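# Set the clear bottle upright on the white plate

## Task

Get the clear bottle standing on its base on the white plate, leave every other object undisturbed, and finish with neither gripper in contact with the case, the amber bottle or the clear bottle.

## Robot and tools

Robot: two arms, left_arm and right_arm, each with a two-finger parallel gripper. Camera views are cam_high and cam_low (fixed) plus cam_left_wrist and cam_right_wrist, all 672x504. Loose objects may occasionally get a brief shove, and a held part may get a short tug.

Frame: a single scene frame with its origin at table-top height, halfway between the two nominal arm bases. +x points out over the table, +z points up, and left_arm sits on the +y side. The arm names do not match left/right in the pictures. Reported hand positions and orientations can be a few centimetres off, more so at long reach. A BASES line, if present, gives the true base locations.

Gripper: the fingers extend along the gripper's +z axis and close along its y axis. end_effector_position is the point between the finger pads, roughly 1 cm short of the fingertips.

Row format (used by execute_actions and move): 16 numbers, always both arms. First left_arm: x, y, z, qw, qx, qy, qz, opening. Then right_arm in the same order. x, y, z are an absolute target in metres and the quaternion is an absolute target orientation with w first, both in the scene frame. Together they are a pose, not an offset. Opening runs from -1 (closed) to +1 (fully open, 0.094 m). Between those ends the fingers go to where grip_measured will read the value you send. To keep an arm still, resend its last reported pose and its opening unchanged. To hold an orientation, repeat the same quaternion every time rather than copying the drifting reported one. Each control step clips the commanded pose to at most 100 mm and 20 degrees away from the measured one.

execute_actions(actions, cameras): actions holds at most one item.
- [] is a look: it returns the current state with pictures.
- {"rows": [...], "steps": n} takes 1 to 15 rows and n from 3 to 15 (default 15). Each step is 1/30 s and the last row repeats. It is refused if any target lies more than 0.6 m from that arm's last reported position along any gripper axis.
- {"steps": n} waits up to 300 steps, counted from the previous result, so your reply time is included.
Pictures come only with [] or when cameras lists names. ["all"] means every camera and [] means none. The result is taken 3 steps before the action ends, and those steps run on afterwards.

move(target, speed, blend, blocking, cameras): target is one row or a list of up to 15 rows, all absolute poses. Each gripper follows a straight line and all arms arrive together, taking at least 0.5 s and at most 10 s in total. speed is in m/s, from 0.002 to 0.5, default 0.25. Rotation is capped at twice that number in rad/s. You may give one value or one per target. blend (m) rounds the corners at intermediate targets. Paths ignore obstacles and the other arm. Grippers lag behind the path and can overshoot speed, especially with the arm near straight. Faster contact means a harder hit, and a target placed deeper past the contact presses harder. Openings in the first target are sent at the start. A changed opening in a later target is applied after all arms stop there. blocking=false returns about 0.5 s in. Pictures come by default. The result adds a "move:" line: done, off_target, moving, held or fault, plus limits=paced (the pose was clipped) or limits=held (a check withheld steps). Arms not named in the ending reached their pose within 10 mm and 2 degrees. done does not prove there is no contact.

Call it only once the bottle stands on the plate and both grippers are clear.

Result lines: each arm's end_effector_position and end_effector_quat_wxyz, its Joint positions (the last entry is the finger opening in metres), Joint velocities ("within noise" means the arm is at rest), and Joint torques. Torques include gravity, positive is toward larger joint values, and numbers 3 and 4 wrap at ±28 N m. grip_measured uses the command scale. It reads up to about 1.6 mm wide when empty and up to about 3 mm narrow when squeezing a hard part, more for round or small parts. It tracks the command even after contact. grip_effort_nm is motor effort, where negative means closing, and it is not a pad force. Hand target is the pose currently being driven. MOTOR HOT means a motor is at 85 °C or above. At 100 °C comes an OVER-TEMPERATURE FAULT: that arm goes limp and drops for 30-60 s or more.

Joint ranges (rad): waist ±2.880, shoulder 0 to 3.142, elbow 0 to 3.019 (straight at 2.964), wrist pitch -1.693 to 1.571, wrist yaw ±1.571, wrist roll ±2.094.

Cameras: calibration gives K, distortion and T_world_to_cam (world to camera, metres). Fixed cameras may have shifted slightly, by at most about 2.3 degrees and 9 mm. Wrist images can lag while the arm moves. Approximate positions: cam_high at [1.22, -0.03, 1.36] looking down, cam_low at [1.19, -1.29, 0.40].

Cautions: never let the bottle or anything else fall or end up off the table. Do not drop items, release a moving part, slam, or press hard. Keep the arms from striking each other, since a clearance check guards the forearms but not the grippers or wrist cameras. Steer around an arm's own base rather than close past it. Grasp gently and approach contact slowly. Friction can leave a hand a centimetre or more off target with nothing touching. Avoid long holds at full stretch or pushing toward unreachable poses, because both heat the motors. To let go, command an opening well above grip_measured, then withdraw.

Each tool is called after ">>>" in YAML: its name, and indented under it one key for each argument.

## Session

>>> execute_actions:
  actions: []
  cameras: ["all"]

>>> zoom_image:
  camera: "cam_high"
  region: [240, 210, 420, 360]

Scene clock: 0.00 s of 4110.00 s.
left_arm: end_effector_position=(+0.5319, +0.3113, +0.3917) grip_measured=+1.000 grip_effort_nm=n/a end_effector_quat_wxyz=(+0.404, -0.383, +0.808, +0.193) | right_arm: end_effector_position=(+0.6599, -0.7598, +0.3297) grip_measured=+1.000 grip_effort_nm=n/a end_effector_quat_wxyz=(+0.718, -0.009, +0.686, +0.118)
Joint positions: left_arm=[-0.097 1.312 1.349 -0.966 -0.725 -0.723 0.094] | right_arm=[-0.678 2.024 1.616 0.497 -0.87 0.217 0.094]
Joint velocities: within noise
Joint torques (N m): no reading
Motor temperatures (°C): left_arm=[29 27 30 28 29 25 28] | right_arm=[28 30 29 27 28 26 27]
Heat: left arm: hottest elbow 30 °C; right arm: hottest shoulder 30 °C.
Hand target: left_arm +0.5356, +0.3110, +0.4110; +0.420, -0.388, +0.800, +0.183 | right_arm +0.6626, -0.7621, +0.3457; +0.726, -0.018, +0.679, +0.110
camera_calibration:
cam_left_wrist: T_world_to_cam=[[0.786345, -0.617782, -0.00251914, -0.222551], [-0.538333, -0.683207, -0.493382, 0.733606], [0.303082, 0.389325, -0.869809, 0.14429], [0, 0, 0, 1]] pos_world=[0.526195, 0.307541, 0.486892]
cam_right_wrist: T_world_to_cam=[[0.176455, -0.97299, -0.148843, -0.805371], [-0.387332, 0.0703783, -0.91925, 0.650661], [0.904896, 0.219858, -0.364451, -0.220191], [0, 0, 0, 1]] pos_world=[0.593384, -0.780999, 0.397997]

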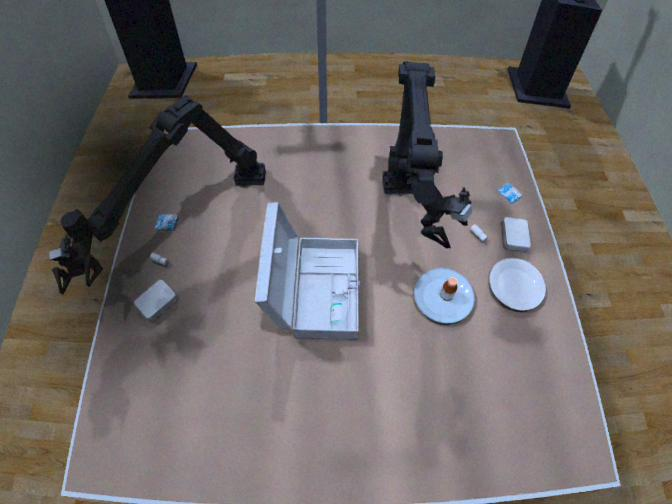

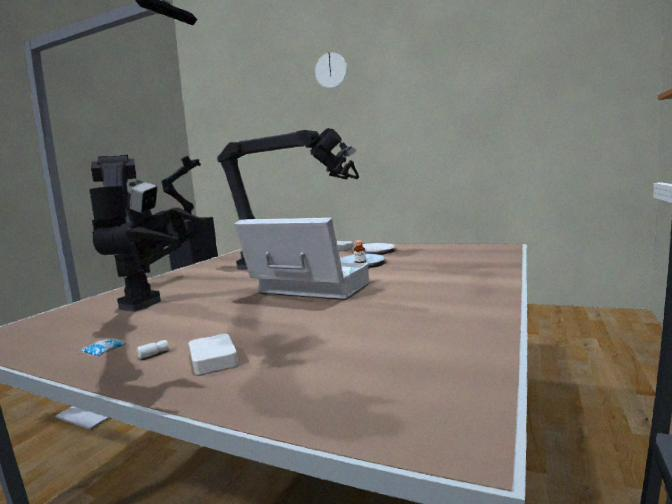

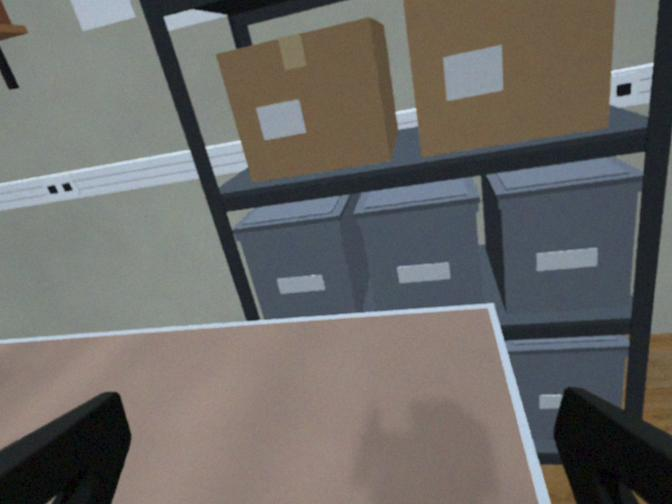

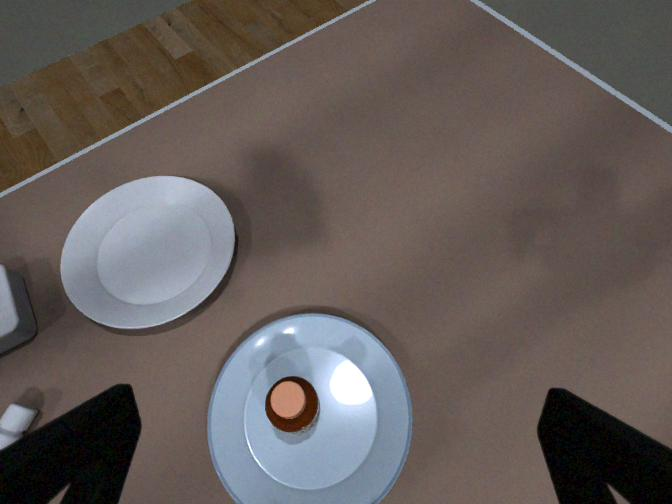

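Scaled by 2.800 from the camera's 672x504 image, which has a finer 960x720 frame.

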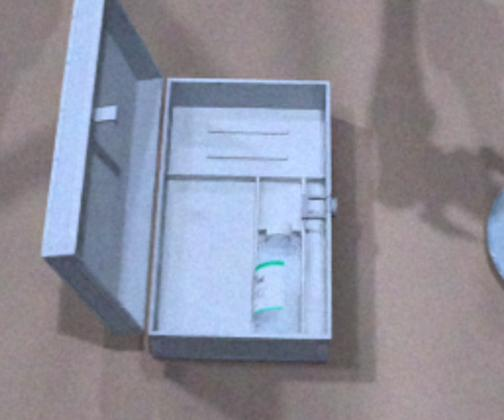

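>>> move:
  target:
    - [0.592,-0.007,0.2,0,0.03,0.9995,0,0.5,0.6599,-0.7598,0.3297,0.718,-0.009,0.686,0.118,1]
    - [0.592,-0.008,0.10,0.012,0.03,0.9995,0,0.5,0.6599,-0.7598,0.3297,0.718,-0.009,0.686,0.118,1]
  speed: 0.35
  blend: 0.03
  cameras: ["cam_high","cam_low","cam_right_wrist"]

>>> zoom_image:
  camera: "cam_high"
  region: [300, 250, 390, 350]

Scene clock: 3.93 s of 4110.00 s.
left_arm: end_effector_position=(+0.5874, -0.0009, +0.0864) grip_measured=+0.503 grip_effort_nm=-0.164 end_effector_quat_wxyz=(-0.005, +0.021, +1.000, +0.006) | right_arm: end_effector_position=(+0.6599, -0.7598, +0.3297) grip_measured=+1.000 grip_effort_nm=0.007 end_effector_quat_wxyz=(+0.718, -0.009, +0.686, +0.118)
Joint positions: left_arm=[-0.42 2.037 1.684 -1.232 -0.008 -0.371 0.071] | right_arm=[-0.678 2.024 1.616 0.497 -0.87 0.217 0.094]
Joint velocities: within noise
Joint torques (N m): left_arm=[-1.14 -21.95 8.16 0.85 -0.1 0.22] | right_arm=[0.38 -17.2 11.3 2.41 0.03 0.06]
Motor temperatures (°C): left_arm=[29 27 31 28 29 25 28] | right_arm=[28 31 30 27 28 26 27]
Heat: left arm: hottest elbow 31 °C; right arm: hottest shoulder 31 °C.
Hand target: left_arm +0.5919, -0.0079, +0.1001; +0.012, +0.030, +0.999, +0.000 | right_arm +0.6599, -0.7597, +0.3297; +0.718, -0.009, +0.686, +0.118
Off the commanded pose: left_arm 0.016 m, 2 deg | right_arm 0.000 m, 0 deg.
Kept back: nothing.
move: off_target (left_arm)
camera_calibration:
cam_right_wrist: T_world_to_cam=[[0.176455, -0.97299, -0.148843, -0.805371], [-0.387332, 0.0703783, -0.91925, 0.650661], [0.904896, 0.219858, -0.364451, -0.220191], [0, 0, 0, 1]] pos_world=[0.593384, -0.780999, 0.397997]
Images, in order (width x height): cam_high 672x504, cam_low 672x504, cam_right_wrist 672x504.

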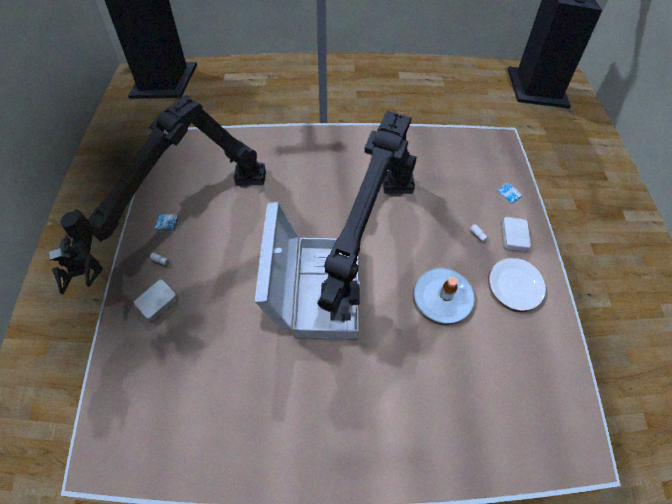

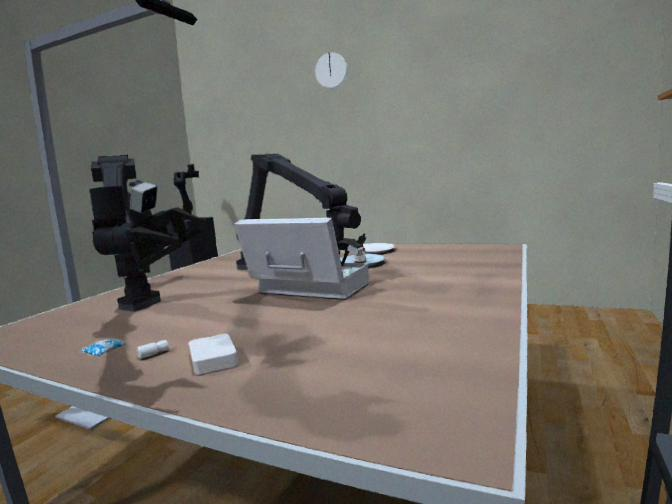

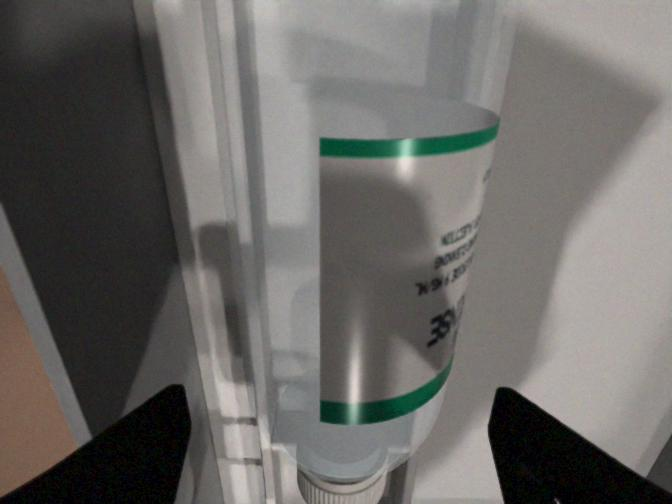

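Scaled by 5.040 from the camera's 672x504 image, which has a finer 960x720 frame.

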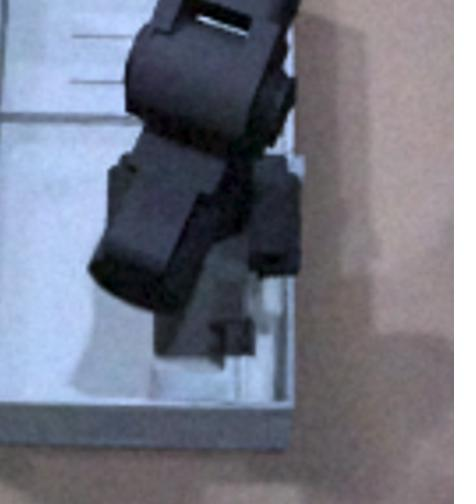

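>>> move:
  target:
    - [0.592,-0.009,0.053,0.008,0.03,0.9995,0,0.5,0.6599,-0.7598,0.3297,0.718,-0.009,0.686,0.118,1]
    - [0.590,-0.008,0.058,0.008,0.03,0.9995,0,-0.6,0.6599,-0.7598,0.3297,0.718,-0.009,0.686,0.118,1]
    - [0.587,-0.005,0.17,0.008,0.03,0.9995,0,-0.6,0.6599,-0.7598,0.3297,0.718,-0.009,0.686,0.118,1]
    - [0.48,0.08,0.22,0,0.423,0.906,0,-0.6,0.6599,-0.7598,0.3297,0.718,-0.009,0.686,0.118,1]
    - [0.38,0.185,0.13,0,0.766,0.643,0,-0.6,0.6599,-0.7598,0.3297,0.718,-0.009,0.686,0.118,1]
  speed: [0.13,0.2,0.25,0.5,0.5]
  blend: [0,0,0.04,0.04,0]
  cameras: ["cam_high","cam_low","cam_right_wrist"]

>>> zoom_image:
  camera: "cam_high"
  region: [330, 190, 450, 310]

Scene clock: 8.67 s of 4110.00 s.
left_arm: end_effector_position=(+0.3709, +0.1838, +0.1168) grip_measured=+0.188 grip_effort_nm=-1.028 end_effector_quat_wxyz=(-0.021, +0.765, +0.644, -0.013) | right_arm: end_effector_position=(+0.6599, -0.7598, +0.3297) grip_measured=+1.000 grip_effort_nm=0.007 end_effector_quat_wxyz=(+0.718, -0.009, +0.686, +0.118)
Joint positions: left_arm=[-0.179 1.388 0.901 -1.132 -0.007 1.571 0.056] | right_arm=[-0.678 2.024 1.616 0.497 -0.87 0.217 0.094]
Joint velocities: within noise
Joint torques (N m): left_arm=[0.32 -12.34 7.97 0.64 0.36 0.21] | right_arm=[0.38 -17.14 11.3 2.41 0.02 0.05]
Motor temperatures (°C): left_arm=[29 28 32 28 29 25 28] | right_arm=[28 31 31 27 28 26 27]
Heat: left arm: hottest elbow 32 °C; right arm: hottest shoulder 31 °C.
Hand target: left_arm +0.3797, +0.1851, +0.1299; +0.000, +0.766, +0.643, +0.000 | right_arm +0.6599, -0.7597, +0.3297; +0.718, -0.009, +0.686, +0.118
Off the commanded pose: left_arm 0.016 m, 3 deg | right_arm 0.000 m, 0 deg.
Kept back: nothing.
move: off_target (left_arm)
camera_calibration:
cam_right_wrist: T_world_to_cam=[[0.176455, -0.97299, -0.148843, -0.805371], [-0.387332, 0.0703783, -0.91925, 0.650661], [0.904896, 0.219858, -0.364451, -0.220191], [0, 0, 0, 1]] pos_world=[0.593384, -0.780999, 0.397997]
Images, in order (width x height): cam_high 672x504, cam_low 672x504, cam_right_wrist 672x504.

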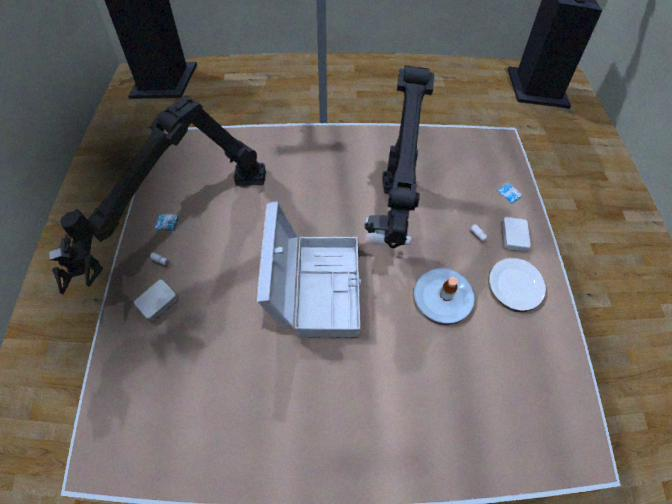

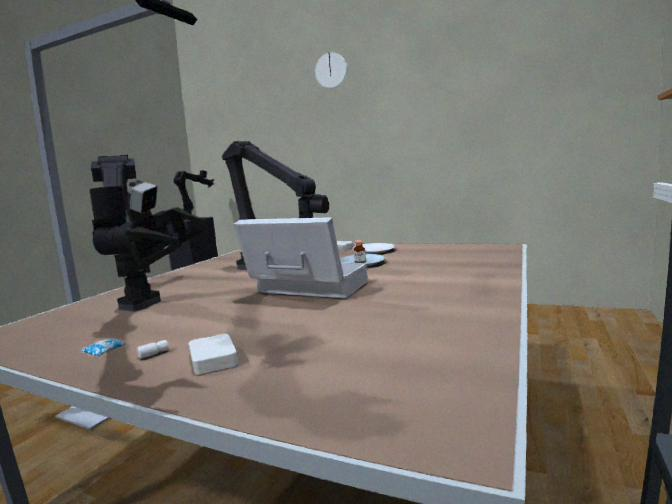

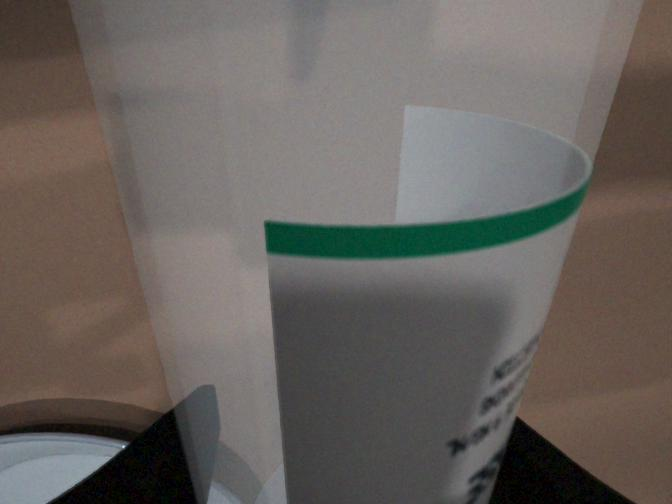

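Scaled by 4.200 from the camera's 672x504 image, which has a finer 960x720 frame.

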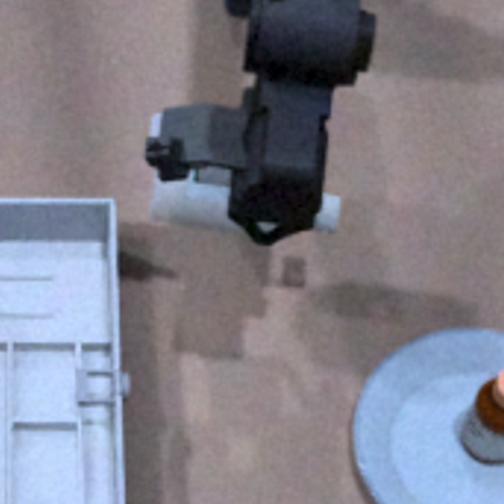

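>>> move:
  target: [0.38,0.185,0.056,0.01,0.766,0.643,0.005,-0.6,0.6599,-0.7598,0.3297,0.718,-0.009,0.686,0.118,1]
  speed: 0.08
  cameras: ["cam_high","cam_right_wrist"]

>>> zoom_image:
  camera: "cam_high"
  region: [340, 200, 430, 280]

Scene clock: 10.17 s of 4110.00 s.
left_arm: end_effector_position=(+0.3714, +0.1829, +0.0499) grip_measured=+0.188 grip_effort_nm=-1.023 end_effector_quat_wxyz=(-0.003, +0.767, +0.642, -0.002) | right_arm: end_effector_position=(+0.6599, -0.7598, +0.3297) grip_measured=+1.000 grip_effort_nm=0.007 end_effector_quat_wxyz=(+0.718, -0.009, +0.686, +0.118)
Joint positions: left_arm=[-0.179 1.477 0.784 -0.885 -0.002 1.577 0.056] | right_arm=[-0.678 2.024 1.616 0.497 -0.87 0.217 0.094]
Joint velocities: within noise
Joint torques (N m): left_arm=[0.38 -11.69 6.86 0.65 0.39 0.21] | right_arm=[0.44 -17.2 11.3 2.41 0.03 0.05]
Motor temperatures (°C): left_arm=[29 28 32 28 29 25 28] | right_arm=[28 31 32 27 28 26 27]
Heat: left arm: hottest elbow 32 °C; right arm: hottest elbow 32 °C.
Hand target: left_arm +0.3800, +0.1851, +0.0562; +0.010, +0.766, +0.643, +0.005 | right_arm +0.6599, -0.7597, +0.3297; +0.718, -0.009, +0.686, +0.118
Off the commanded pose: left_arm 0.011 m, 2 deg | right_arm 0.000 m, 0 deg.
Kept back: nothing.
move: off_target (left_arm)
camera_calibration:
cam_right_wrist: T_world_to_cam=[[0.176455, -0.97299, -0.148843, -0.805371], [-0.387332, 0.0703783, -0.91925, 0.650661], [0.904896, 0.219858, -0.364451, -0.220191], [0, 0, 0, 1]] pos_world=[0.593384, -0.780999, 0.397997]
Images, in order (width x height): cam_high 672x504, cam_right_wrist 672x504.

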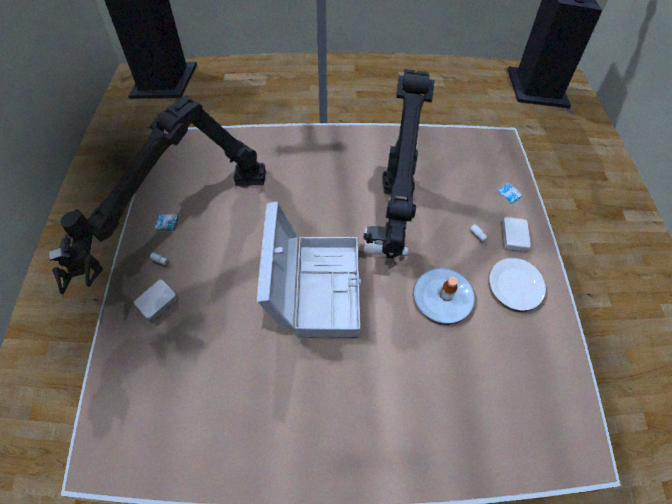

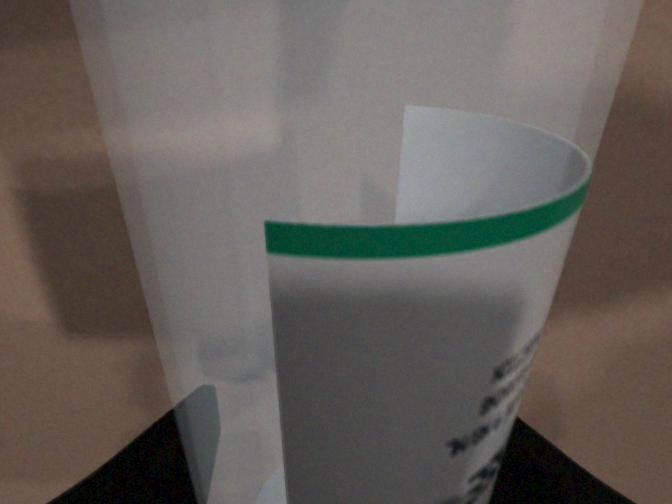

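Scaled by 5.600 from the camera's 672x504 image, which has a finer 960x720 frame.

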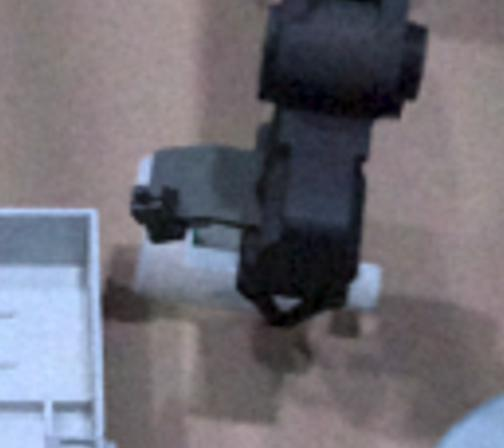

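>>> move:
  target: [0.38,0.185,0.043,0.01,0.766,0.643,0.005,-0.6,0.6599,-0.7598,0.3297,0.718,-0.009,0.686,0.118,1]
  speed: 0.06
  cameras: []

Scene clock: 11.17 s of 4110.00 s.
left_arm: end_effector_position=(+0.3723, +0.1827, +0.0383) grip_measured=+0.188 grip_effort_nm=-1.028 end_effector_quat_wxyz=(-0.002, +0.767, +0.642, -0.001) | right_arm: end_effector_position=(+0.6599, -0.7598, +0.3297) grip_measured=+1.000 grip_effort_nm=0.007 end_effector_quat_wxyz=(+0.718, -0.009, +0.686, +0.118)
Joint positions: left_arm=[-0.179 1.501 0.771 -0.844 -0.001 1.578 0.056] | right_arm=[-0.678 2.024 1.616 0.497 -0.87 0.217 0.094]
Joint velocities: within noise
Joint torques (N m): left_arm=[0.56 -11.16 6.5 0.75 0.38 0.21] | right_arm=[0.44 -17.2 11.32 2.44 0.03 0.06]
Motor temperatures (°C): left_arm=[29 28 32 28 29 25 28] | right_arm=[28 32 32 27 28 26 27]
Heat: left arm: hottest elbow 32 °C; right arm: hottest shoulder 32 °C.
Hand target: left_arm +0.3800, +0.1850, +0.0431; +0.010, +0.766, +0.643, +0.005 | right_arm +0.6599, -0.7597, +0.3297; +0.718, -0.009, +0.686, +0.118
Off the commanded pose: left_arm 0.009 m, 1 deg | right_arm 0.000 m, 0 deg.
Kept back: nothing.
move: done
No camera images: "cameras" was empty.

>>> move:
  target: [0.38,0.185,0.028,0.01,0.766,0.643,0.005,-0.6,0.6599,-0.7598,0.3297,0.718,-0.009,0.686,0.118,1]
  speed: 0.06
  cameras: ["cam_high","cam_right_wrist"]

>>> zoom_image:
  camera: "cam_high"
  region: [340, 200, 430, 280]

Scene clock: 12.10 s of 4110.00 s.
left_arm: end_effector_position=(+0.3761, +0.1819, +0.0307) grip_measured=+0.188 grip_effort_nm=-1.013 end_effector_quat_wxyz=(+0.004, +0.767, +0.642, +0.004) | right_arm: end_effector_position=(+0.6599, -0.7598, +0.3297) grip_measured=+1.000 grip_effort_nm=0.012 end_effector_quat_wxyz=(+0.718, -0.009, +0.686, +0.118)
Joint positions: left_arm=[-0.179 1.518 0.763 -0.804 -0.001 1.578 0.056] | right_arm=[-0.678 2.024 1.616 0.497 -0.87 0.217 0.094]
Joint velocities: within noise
Joint torques (N m): left_arm=[0.44 -10.46 5.81 1.18 0.36 0.19] | right_arm=[0.38 -17.26 11.33 2.44 0.03 0.05]
Motor temperatures (°C): left_arm=[29 28 32 28 29 25 28] | right_arm=[28 32 32 27 28 26 27]
Heat: left arm: hottest elbow 32 °C; right arm: hottest shoulder 32 °C.
Hand target: left_arm +0.3799, +0.1850, +0.0281; +0.010, +0.766, +0.643, +0.005 | right_arm +0.6599, -0.7597, +0.3297; +0.718, -0.009, +0.686, +0.118
Off the commanded pose: left_arm 0.006 m, 1 deg | right_arm 0.000 m, 0 deg.
Kept back: nothing.
move: done
camera_calibration:
cam_right_wrist: T_world_to_cam=[[0.176455, -0.97299, -0.148843, -0.805371], [-0.387332, 0.0703783, -0.91925, 0.650661], [0.904896, 0.219858, -0.364451, -0.220191], [0, 0, 0, 1]] pos_world=[0.593384, -0.780999, 0.397997]
Images, in order (width x height): cam_high 672x504, cam_right_wrist 672x504.

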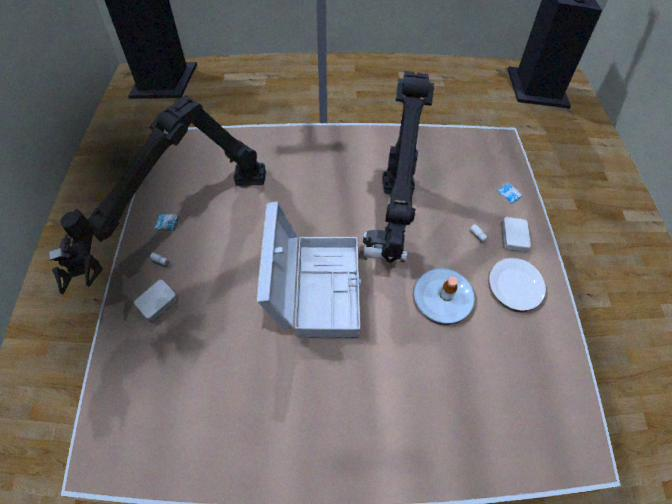

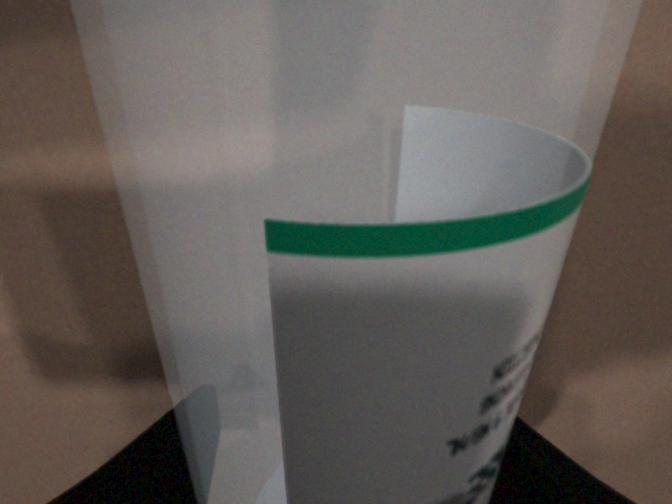

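Scaled by 5.600 from the camera's 672x504 image, which has a finer 960x720 frame.

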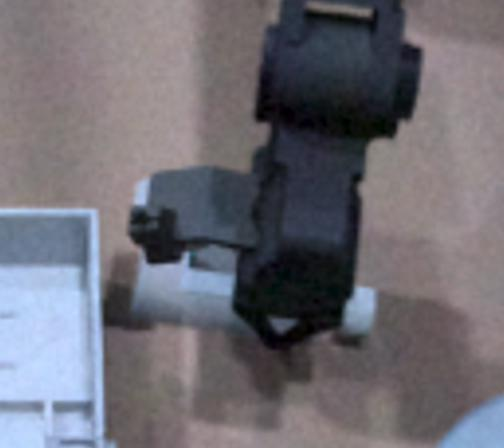

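>>> move:
  target:
    - [0.378,0.186,0.022,0.006,0.766,0.643,0.002,-0.6,0.6599,-0.7598,0.3297,0.718,-0.009,0.686,0.118,1]
    - [0.378,0.186,0.030,0.006,0.766,0.643,0.002,0.45,0.6599,-0.7598,0.3297,0.718,-0.009,0.686,0.118,1]
    - [0.378,0.186,0.14,0,0.766,0.643,0,0.5,0.6599,-0.7598,0.3297,0.718,-0.009,0.686,0.118,1]
    - [0.378,0.18,0.15,0,0.087,0.996,0,0.5,0.6599,-0.7598,0.3297,0.718,-0.009,0.686,0.118,1]
    - [0.382,0.17,0.13,0,-0.643,0.766,0,0.5,0.6599,-0.7598,0.3297,0.718,-0.009,0.686,0.118,1]
  speed: [0.06,0.1,0.2,0.5,0.5]
  blend: [0,0,0.02,0.03,0]
  cameras: ["cam_high","cam_right_wrist"]

>>> zoom_image:
  camera: "cam_high"
  region: [340, 190, 450, 290]

Scene clock: 18.90 s of 4110.00 s.
left_arm: end_effector_position=(+0.3661, +0.1774, +0.1207) grip_measured=+0.497 grip_effort_nm=0.154 end_effector_quat_wxyz=(-0.013, -0.643, +0.765, +0.013) | right_arm: end_effector_position=(+0.6599, -0.7598, +0.3297) grip_measured=+1.000 grip_effort_nm=0.007 end_effector_quat_wxyz=(+0.718, -0.009, +0.686, +0.118)
Joint positions: left_arm=[-0.194 1.366 0.891 -1.133 0.005 -1.583 0.07] | right_arm=[-0.678 2.024 1.616 0.497 -0.87 0.217 0.094]
Joint velocities: within noise
Joint torques (N m): left_arm=[-1.73 -9.23 9.74 0.72 -0.25 -0.03] | right_arm=[0.38 -17.14 11.3 2.43 0.03 0.05]
Motor temperatures (°C): left_arm=[29 28 33 28 29 25 28] | right_arm=[28 33 33 27 28 26 27]
Heat: left arm: hottest elbow 33 °C; right arm: hottest shoulder 33 °C.
Hand target: left_arm +0.3814, +0.1701, +0.1303; +0.000, -0.643, +0.766, +0.000 | right_arm +0.6599, -0.7597, +0.3297; +0.718, -0.009, +0.686, +0.118
Off the commanded pose: left_arm 0.020 m, 2 deg | right_arm 0.000 m, 0 deg.
Kept back: nothing.
move: off_target (left_arm); blend cut to 0 m at target 3; target 3's new opening was sent with left_arm's hand 0.020 m and 2 deg from that target
camera_calibration:
cam_right_wrist: T_world_to_cam=[[0.176455, -0.97299, -0.148843, -0.805371], [-0.387332, 0.0703783, -0.91925, 0.650661], [0.904896, 0.219858, -0.364451, -0.220191], [0, 0, 0, 1]] pos_world=[0.593384, -0.780999, 0.397997]
Images, in order (width x height): cam_high 672x504, cam_right_wrist 672x504.

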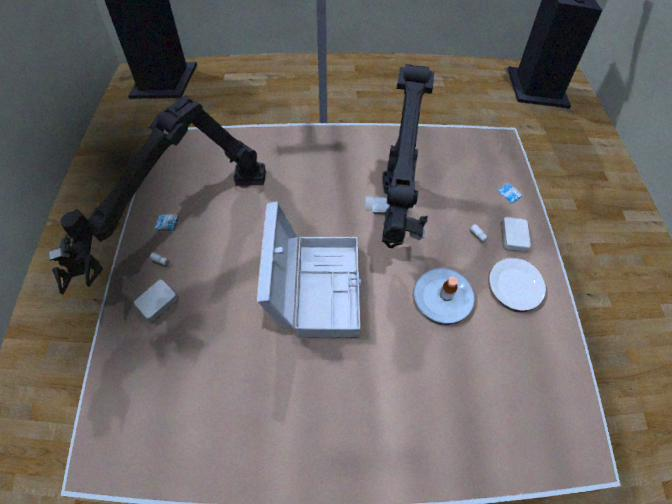

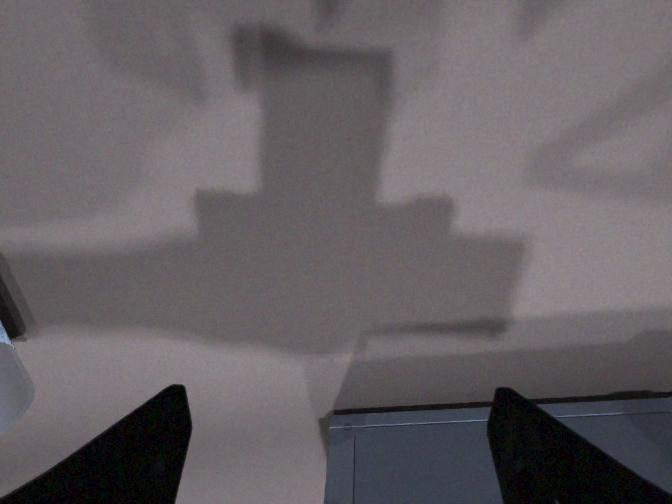

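Scaled by 4.582 from the camera's 672x504 image, which has a finer 960x720 frame.

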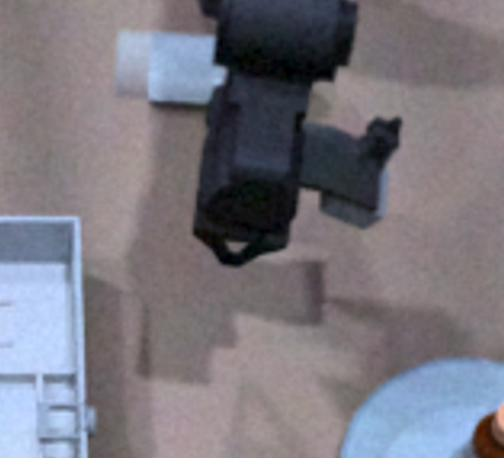

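>>> move:
  target: [0.33,0.40,0.17,0,-0.643,0.766,0,0.5,0.6599,-0.7598,0.3297,0.718,-0.009,0.686,0.118,1]
  speed: 0.4
  cameras: ["cam_high","cam_right_wrist"]

>>> zoom_image:
  camera: "cam_high"
  region: [340, 150, 440, 250]

Scene clock: 20.87 s of 4110.00 s.
left_arm: end_effector_position=(+0.3126, +0.3934, +0.1534) grip_measured=+0.497 grip_effort_nm=0.144 end_effector_quat_wxyz=(-0.018, -0.650, +0.760, +0.006) | right_arm: end_effector_position=(+0.6599, -0.7598, +0.3297) grip_measured=+1.000 grip_effort_nm=0.007 end_effector_quat_wxyz=(+0.718, -0.009, +0.686, +0.118)
Joint positions: left_arm=[0.484 1.268 0.896 -1.236 -0.004 -0.923 0.07] | right_arm=[-0.678 2.024 1.616 0.497 -0.87 0.217 0.094]
Joint velocities: within noise
Joint torques (N m): left_arm=[-1.03 -8.29 11.48 0.01 0.1 0.19] | right_arm=[0.38 -17.2 11.33 2.41 0.03 0.05]
Motor temperatures (°C): left_arm=[29 28 33 28 29 25 28] | right_arm=[28 33 33 27 28 26 27]
Heat: left arm: hottest elbow 33 °C; right arm: hottest shoulder 33 °C.
Hand target: left_arm +0.3293, +0.3996, +0.1701; +0.000, -0.643, +0.766, +0.000 | right_arm +0.6599, -0.7597, +0.3297; +0.718, -0.009, +0.686, +0.118
Off the commanded pose: left_arm 0.025 m, 2 deg | right_arm 0.000 m, 0 deg.
Kept back: nothing.
move: off_target (left_arm)
camera_calibration:
cam_right_wrist: T_world_to_cam=[[0.176455, -0.97299, -0.148843, -0.805371], [-0.387332, 0.0703783, -0.91925, 0.650661], [0.904896, 0.219858, -0.364451, -0.220191], [0, 0, 0, 1]] pos_world=[0.593384, -0.780999, 0.397997]
Images, in order (width x height): cam_high 672x504, cam_right_wrist 672x504.

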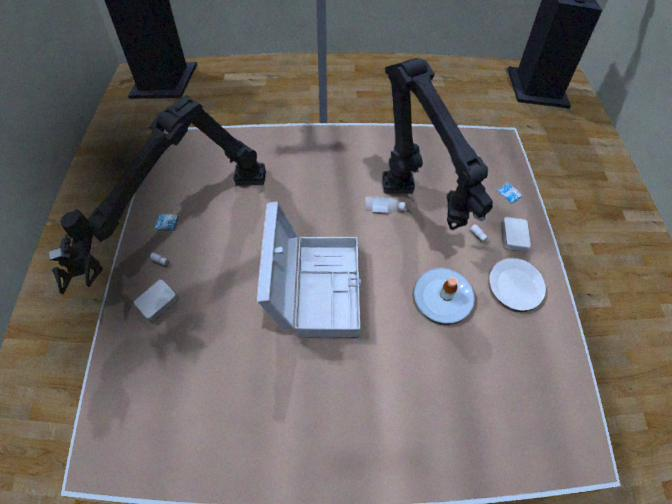

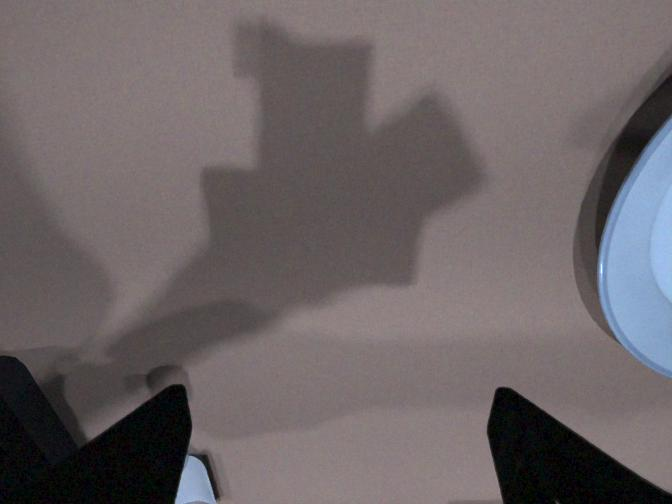

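Scaled by 5.040 from the camera's 672x504 image, which has a finer 960x720 frame.

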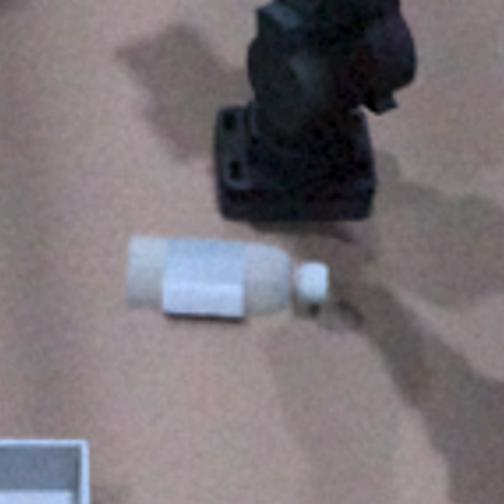

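>>> move:
  target:
    - [0.27,0.29,0.15,0,-0.656,0.755,0,0.6,0.6599,-0.7598,0.3297,0.718,-0.009,0.686,0.118,1]
    - [0.165,0.20,0.14,0,-0.656,0.755,0,0.6,0.6599,-0.7598,0.3297,0.718,-0.009,0.686,0.118,1]
  speed: 0.3
  blend: 0.03
  cameras: ["cam_high","cam_right_wrist"]

>>> zoom_image:
  camera: "cam_high"
  region: [340, 130, 440, 230]

Scene clock: 22.90 s of 4110.00 s.
left_arm: end_effector_position=(+0.1657, +0.2009, +0.1385) grip_measured=+0.597 grip_effort_nm=0.164 end_effector_quat_wxyz=(+0.001, -0.655, +0.755, -0.005) | right_arm: end_effector_position=(+0.6599, -0.7598, +0.3297) grip_measured=+1.000 grip_effort_nm=0.007 end_effector_quat_wxyz=(+0.718, -0.009, +0.686, +0.118)
Joint positions: left_arm=[-0.293 0.648 0.504 -1.417 0.004 -1.715 0.075] | right_arm=[-0.678 2.024 1.616 0.497 -0.87 0.217 0.094]
Joint velocities: within noise
Joint torques (N m): left_arm=[-1.44 0.03 8.38 0.05 -0.26 -0.01] | right_arm=[0.44 -17.2 11.32 2.43 0.03 0.05]
Motor temperatures (°C): left_arm=[29 28 33 28 29 25 28] | right_arm=[28 33 34 27 28 26 27]
Heat: left arm: hottest elbow 33 °C; right arm: hottest elbow 34 °C.
Hand target: left_arm +0.1650, +0.2000, +0.1400; +0.000, -0.656, +0.755, +0.000 | right_arm +0.6599, -0.7597, +0.3297; +0.718, -0.009, +0.686, +0.118
Off the commanded pose: left_arm 0.002 m, 1 deg | right_arm 0.000 m, 0 deg.
Kept back: nothing.
move: done
camera_calibration:
cam_right_wrist: T_world_to_cam=[[0.176455, -0.97299, -0.148843, -0.805371], [-0.387332, 0.0703783, -0.91925, 0.650661], [0.904896, 0.219858, -0.364451, -0.220191], [0, 0, 0, 1]] pos_world=[0.593384, -0.780999, 0.397997]
Images, in order (width x height): cam_high 672x504, cam_right_wrist 672x504.

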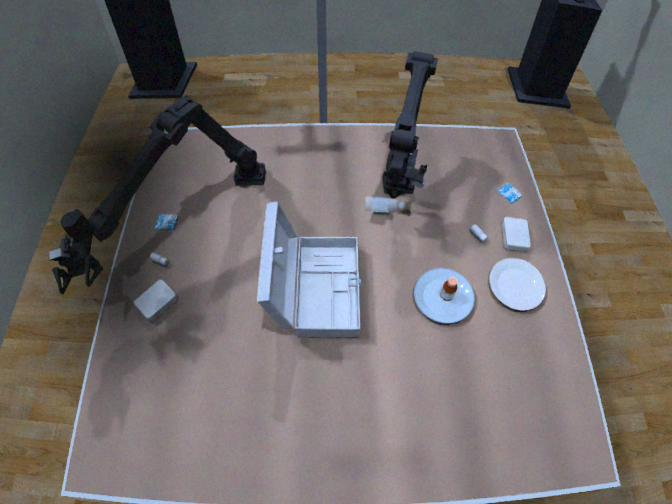

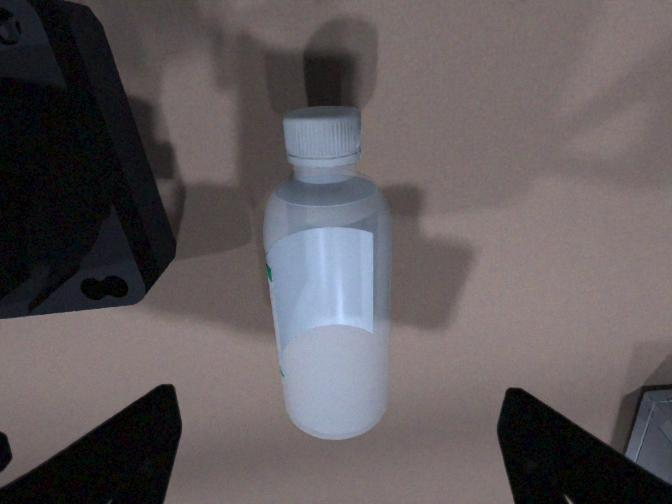

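Scaled by 5.040 from the camera's 672x504 image, which has a finer 960x720 frame.

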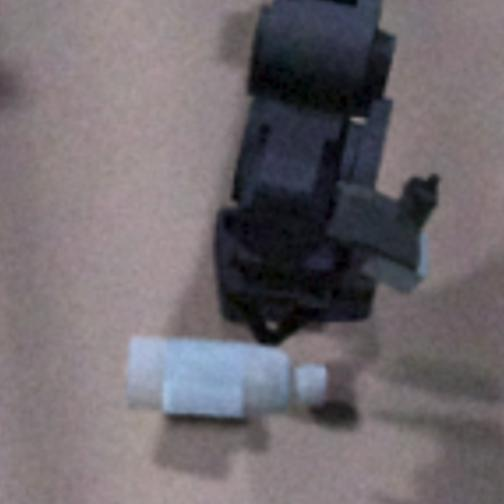

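>>> move:
  target:
    - [0.165,0.20,0.034,0,-0.66,0.751,0,0.45,0.6599,-0.7598,0.3297,0.718,-0.009,0.686,0.118,1]
    - [0.165,0.20,0.036,0,-0.66,0.751,0,-0.6,0.6599,-0.7598,0.3297,0.718,-0.009,0.686,0.118,1]
    - [0.17,0.20,0.15,0,-0.66,0.751,0,-0.6,0.6599,-0.7598,0.3297,0.718,-0.009,0.686,0.118,1]
    - [0.28,0.32,0.25,0.38,-0.48,0.74,0.12,-0.6,0.6599,-0.7598,0.3297,0.718,-0.009,0.686,0.118,1]
    - [0.43,0.52,0.27,0.714,-0.199,0.632,0.225,-0.6,0.6599,-0.7598,0.3297,0.718,-0.009,0.686,0.118,1]
    - [0.522,0.637,0.182,0.714,-0.199,0.632,0.225,-0.6,0.6599,-0.7598,0.3297,0.718,-0.009,0.686,0.118,1]
  speed: [0.15,0.2,0.25,0.45,0.45,0.3]
  blend: [0,0,0.03,0.06,0.06,0]
  cameras: ["cam_high","cam_low","cam_right_wrist"]

>>> zoom_image:
  camera: "cam_high"
  region: [450, 210, 560, 320]

>>> zoom_image:
  camera: "cam_low"
  region: [340, 200, 410, 260]

Scene clock: 28.57 s of 4110.00 s.
left_arm: end_effector_position=(+0.5131, +0.6233, +0.1362) grip_measured=+0.174 grip_effort_nm=-1.033 end_effector_quat_wxyz=(+0.680, -0.215, +0.669, +0.207) | right_arm: end_effector_position=(+0.6599, -0.7598, +0.3297) grip_measured=+1.000 grip_effort_nm=0.007 end_effector_quat_wxyz=(+0.718, -0.009, +0.686, +0.118)
Joint positions: left_arm=[0.686 1.938 0.767 1.182 0.087 -0.017 0.055] | right_arm=[-0.678 2.024 1.616 0.497 -0.87 0.217 0.094]
Joint velocities: within noise
Joint torques (N m): left_arm=[0.15 -18.08 7.76 3.82 0.16 0.16] | right_arm=[0.38 -17.2 11.33 2.43 0.03 0.05]
Motor temperatures (°C): left_arm=[29 28 35 28 29 25 28] | right_arm=[28 34 34 27 28 26 27]
Heat: left arm: hottest elbow 35 °C; right arm: hottest shoulder 34 °C.
Hand target: left_arm +0.5200, +0.6354, +0.1818; +0.714, -0.199, +0.632, +0.225 | right_arm +0.6599, -0.7597, +0.3297; +0.718, -0.009, +0.686, +0.118
Off the commanded pose: left_arm 0.049 m, 6 deg | right_arm 0.000 m, 0 deg.
ARM HIT: the left arm struck itself hard. It can cost score.
Kept back: nothing.
move: off_target (left_arm); limits=paced
camera_calibration:
cam_right_wrist: T_world_to_cam=[[0.176455, -0.97299, -0.148843, -0.805371], [-0.387332, 0.0703783, -0.91925, 0.650661], [0.904896, 0.219858, -0.364451, -0.220191], [0, 0, 0, 1]] pos_world=[0.593384, -0.780999, 0.397997]
Images, in order (width x height): cam_high 672x504, cam_low 672x504, cam_right_wrist 672x504.

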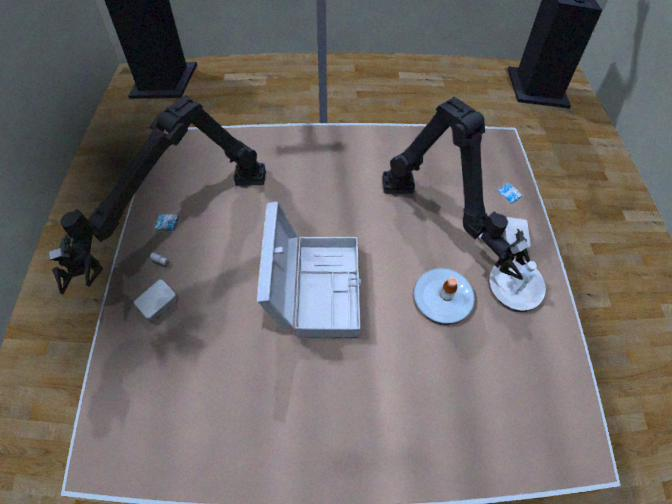

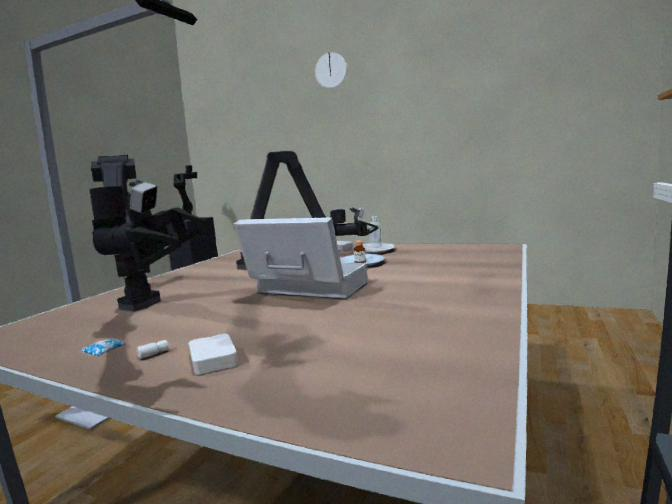

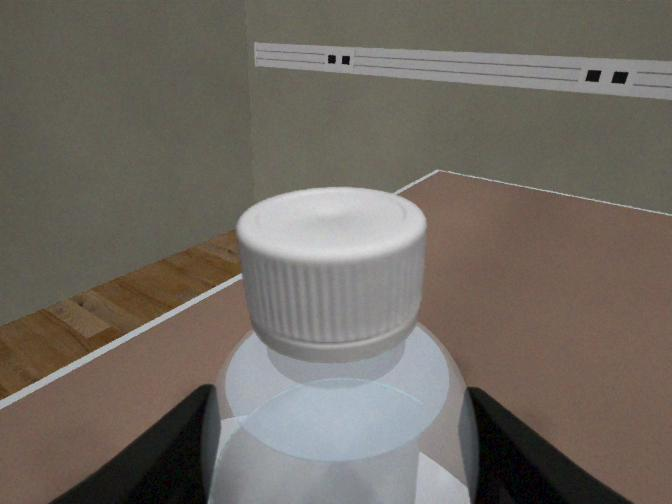

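Scaled by 4.582 from the camera's 672x504 image, which has a finer 960x720 frame.

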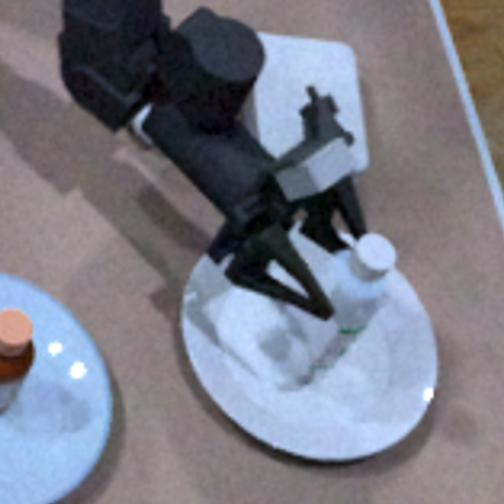

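Scaled by 7.200 from the camera's 672x504 image, which has a finer 960x720 frame.

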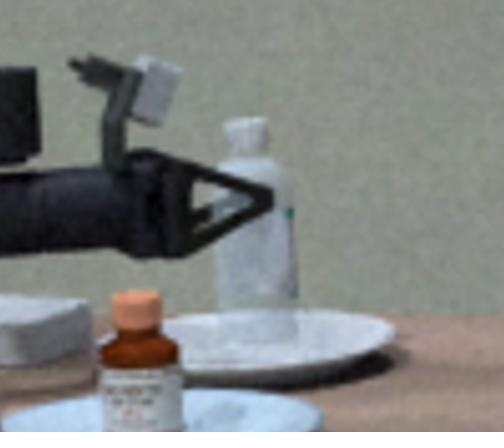

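>>> move:
  target: [0.531,0.638,0.148,0.692,-0.207,0.6565,0.218,-0.6,0.6599,-0.7598,0.3297,0.718,-0.009,0.686,0.118,1]
  speed: 0.1
  cameras: ["cam_high","cam_low"]

>>> zoom_image:
  camera: "cam_low"
  region: [340, 200, 410, 260]

Scene clock: 29.57 s of 4110.00 s.
left_arm: end_effector_position=(+0.5169, +0.6271, +0.1185) grip_measured=+0.174 grip_effort_nm=-1.028 end_effector_quat_wxyz=(+0.670, -0.219, +0.679, +0.205) | right_arm: end_effector_position=(+0.6599, -0.7598, +0.3297) grip_measured=+1.000 grip_effort_nm=0.012 end_effector_quat_wxyz=(+0.718, -0.009, +0.686, +0.118)
Joint positions: left_arm=[0.686 1.976 0.785 1.174 0.085 -0.014 0.055] | right_arm=[-0.678 2.024 1.616 0.497 -0.87 0.217 0.094]
Joint velocities: within noise
Joint torques (N m): left_arm=[-0.67 -17.08 7.83 2.47 -0.16 0.2] | right_arm=[0.38 -17.14 11.32 2.41 0.03 0.05]
Motor temperatures (°C): left_arm=[29 28 35 28 29 25 28] | right_arm=[28 34 34 27 28 26 27]
Heat: left arm: hottest elbow 35 °C; right arm: hottest shoulder 34 °C.
Hand target: left_arm +0.5296, +0.6369, +0.1485; +0.692, -0.207, +0.656, +0.218 | right_arm +0.6599, -0.7597, +0.3297; +0.718, -0.009, +0.686, +0.118
Off the commanded pose: left_arm 0.034 m, 4 deg | right_arm 0.000 m, 0 deg.
Kept back: nothing.
move: off_target (left_arm)
Images, in order (width x height): cam_high 672x504, cam_low 672x504.

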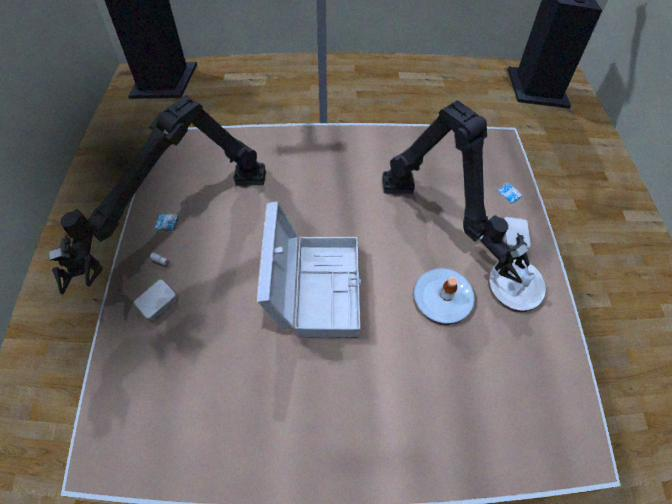

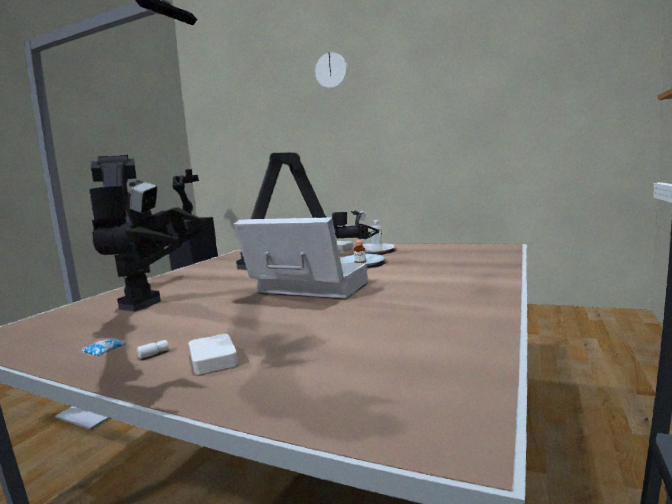

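Scaled by 7.200 from the camera's 672x504 image, which has a finer 960x720 frame.

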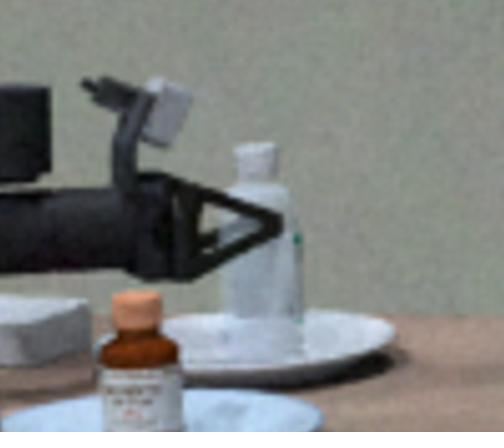

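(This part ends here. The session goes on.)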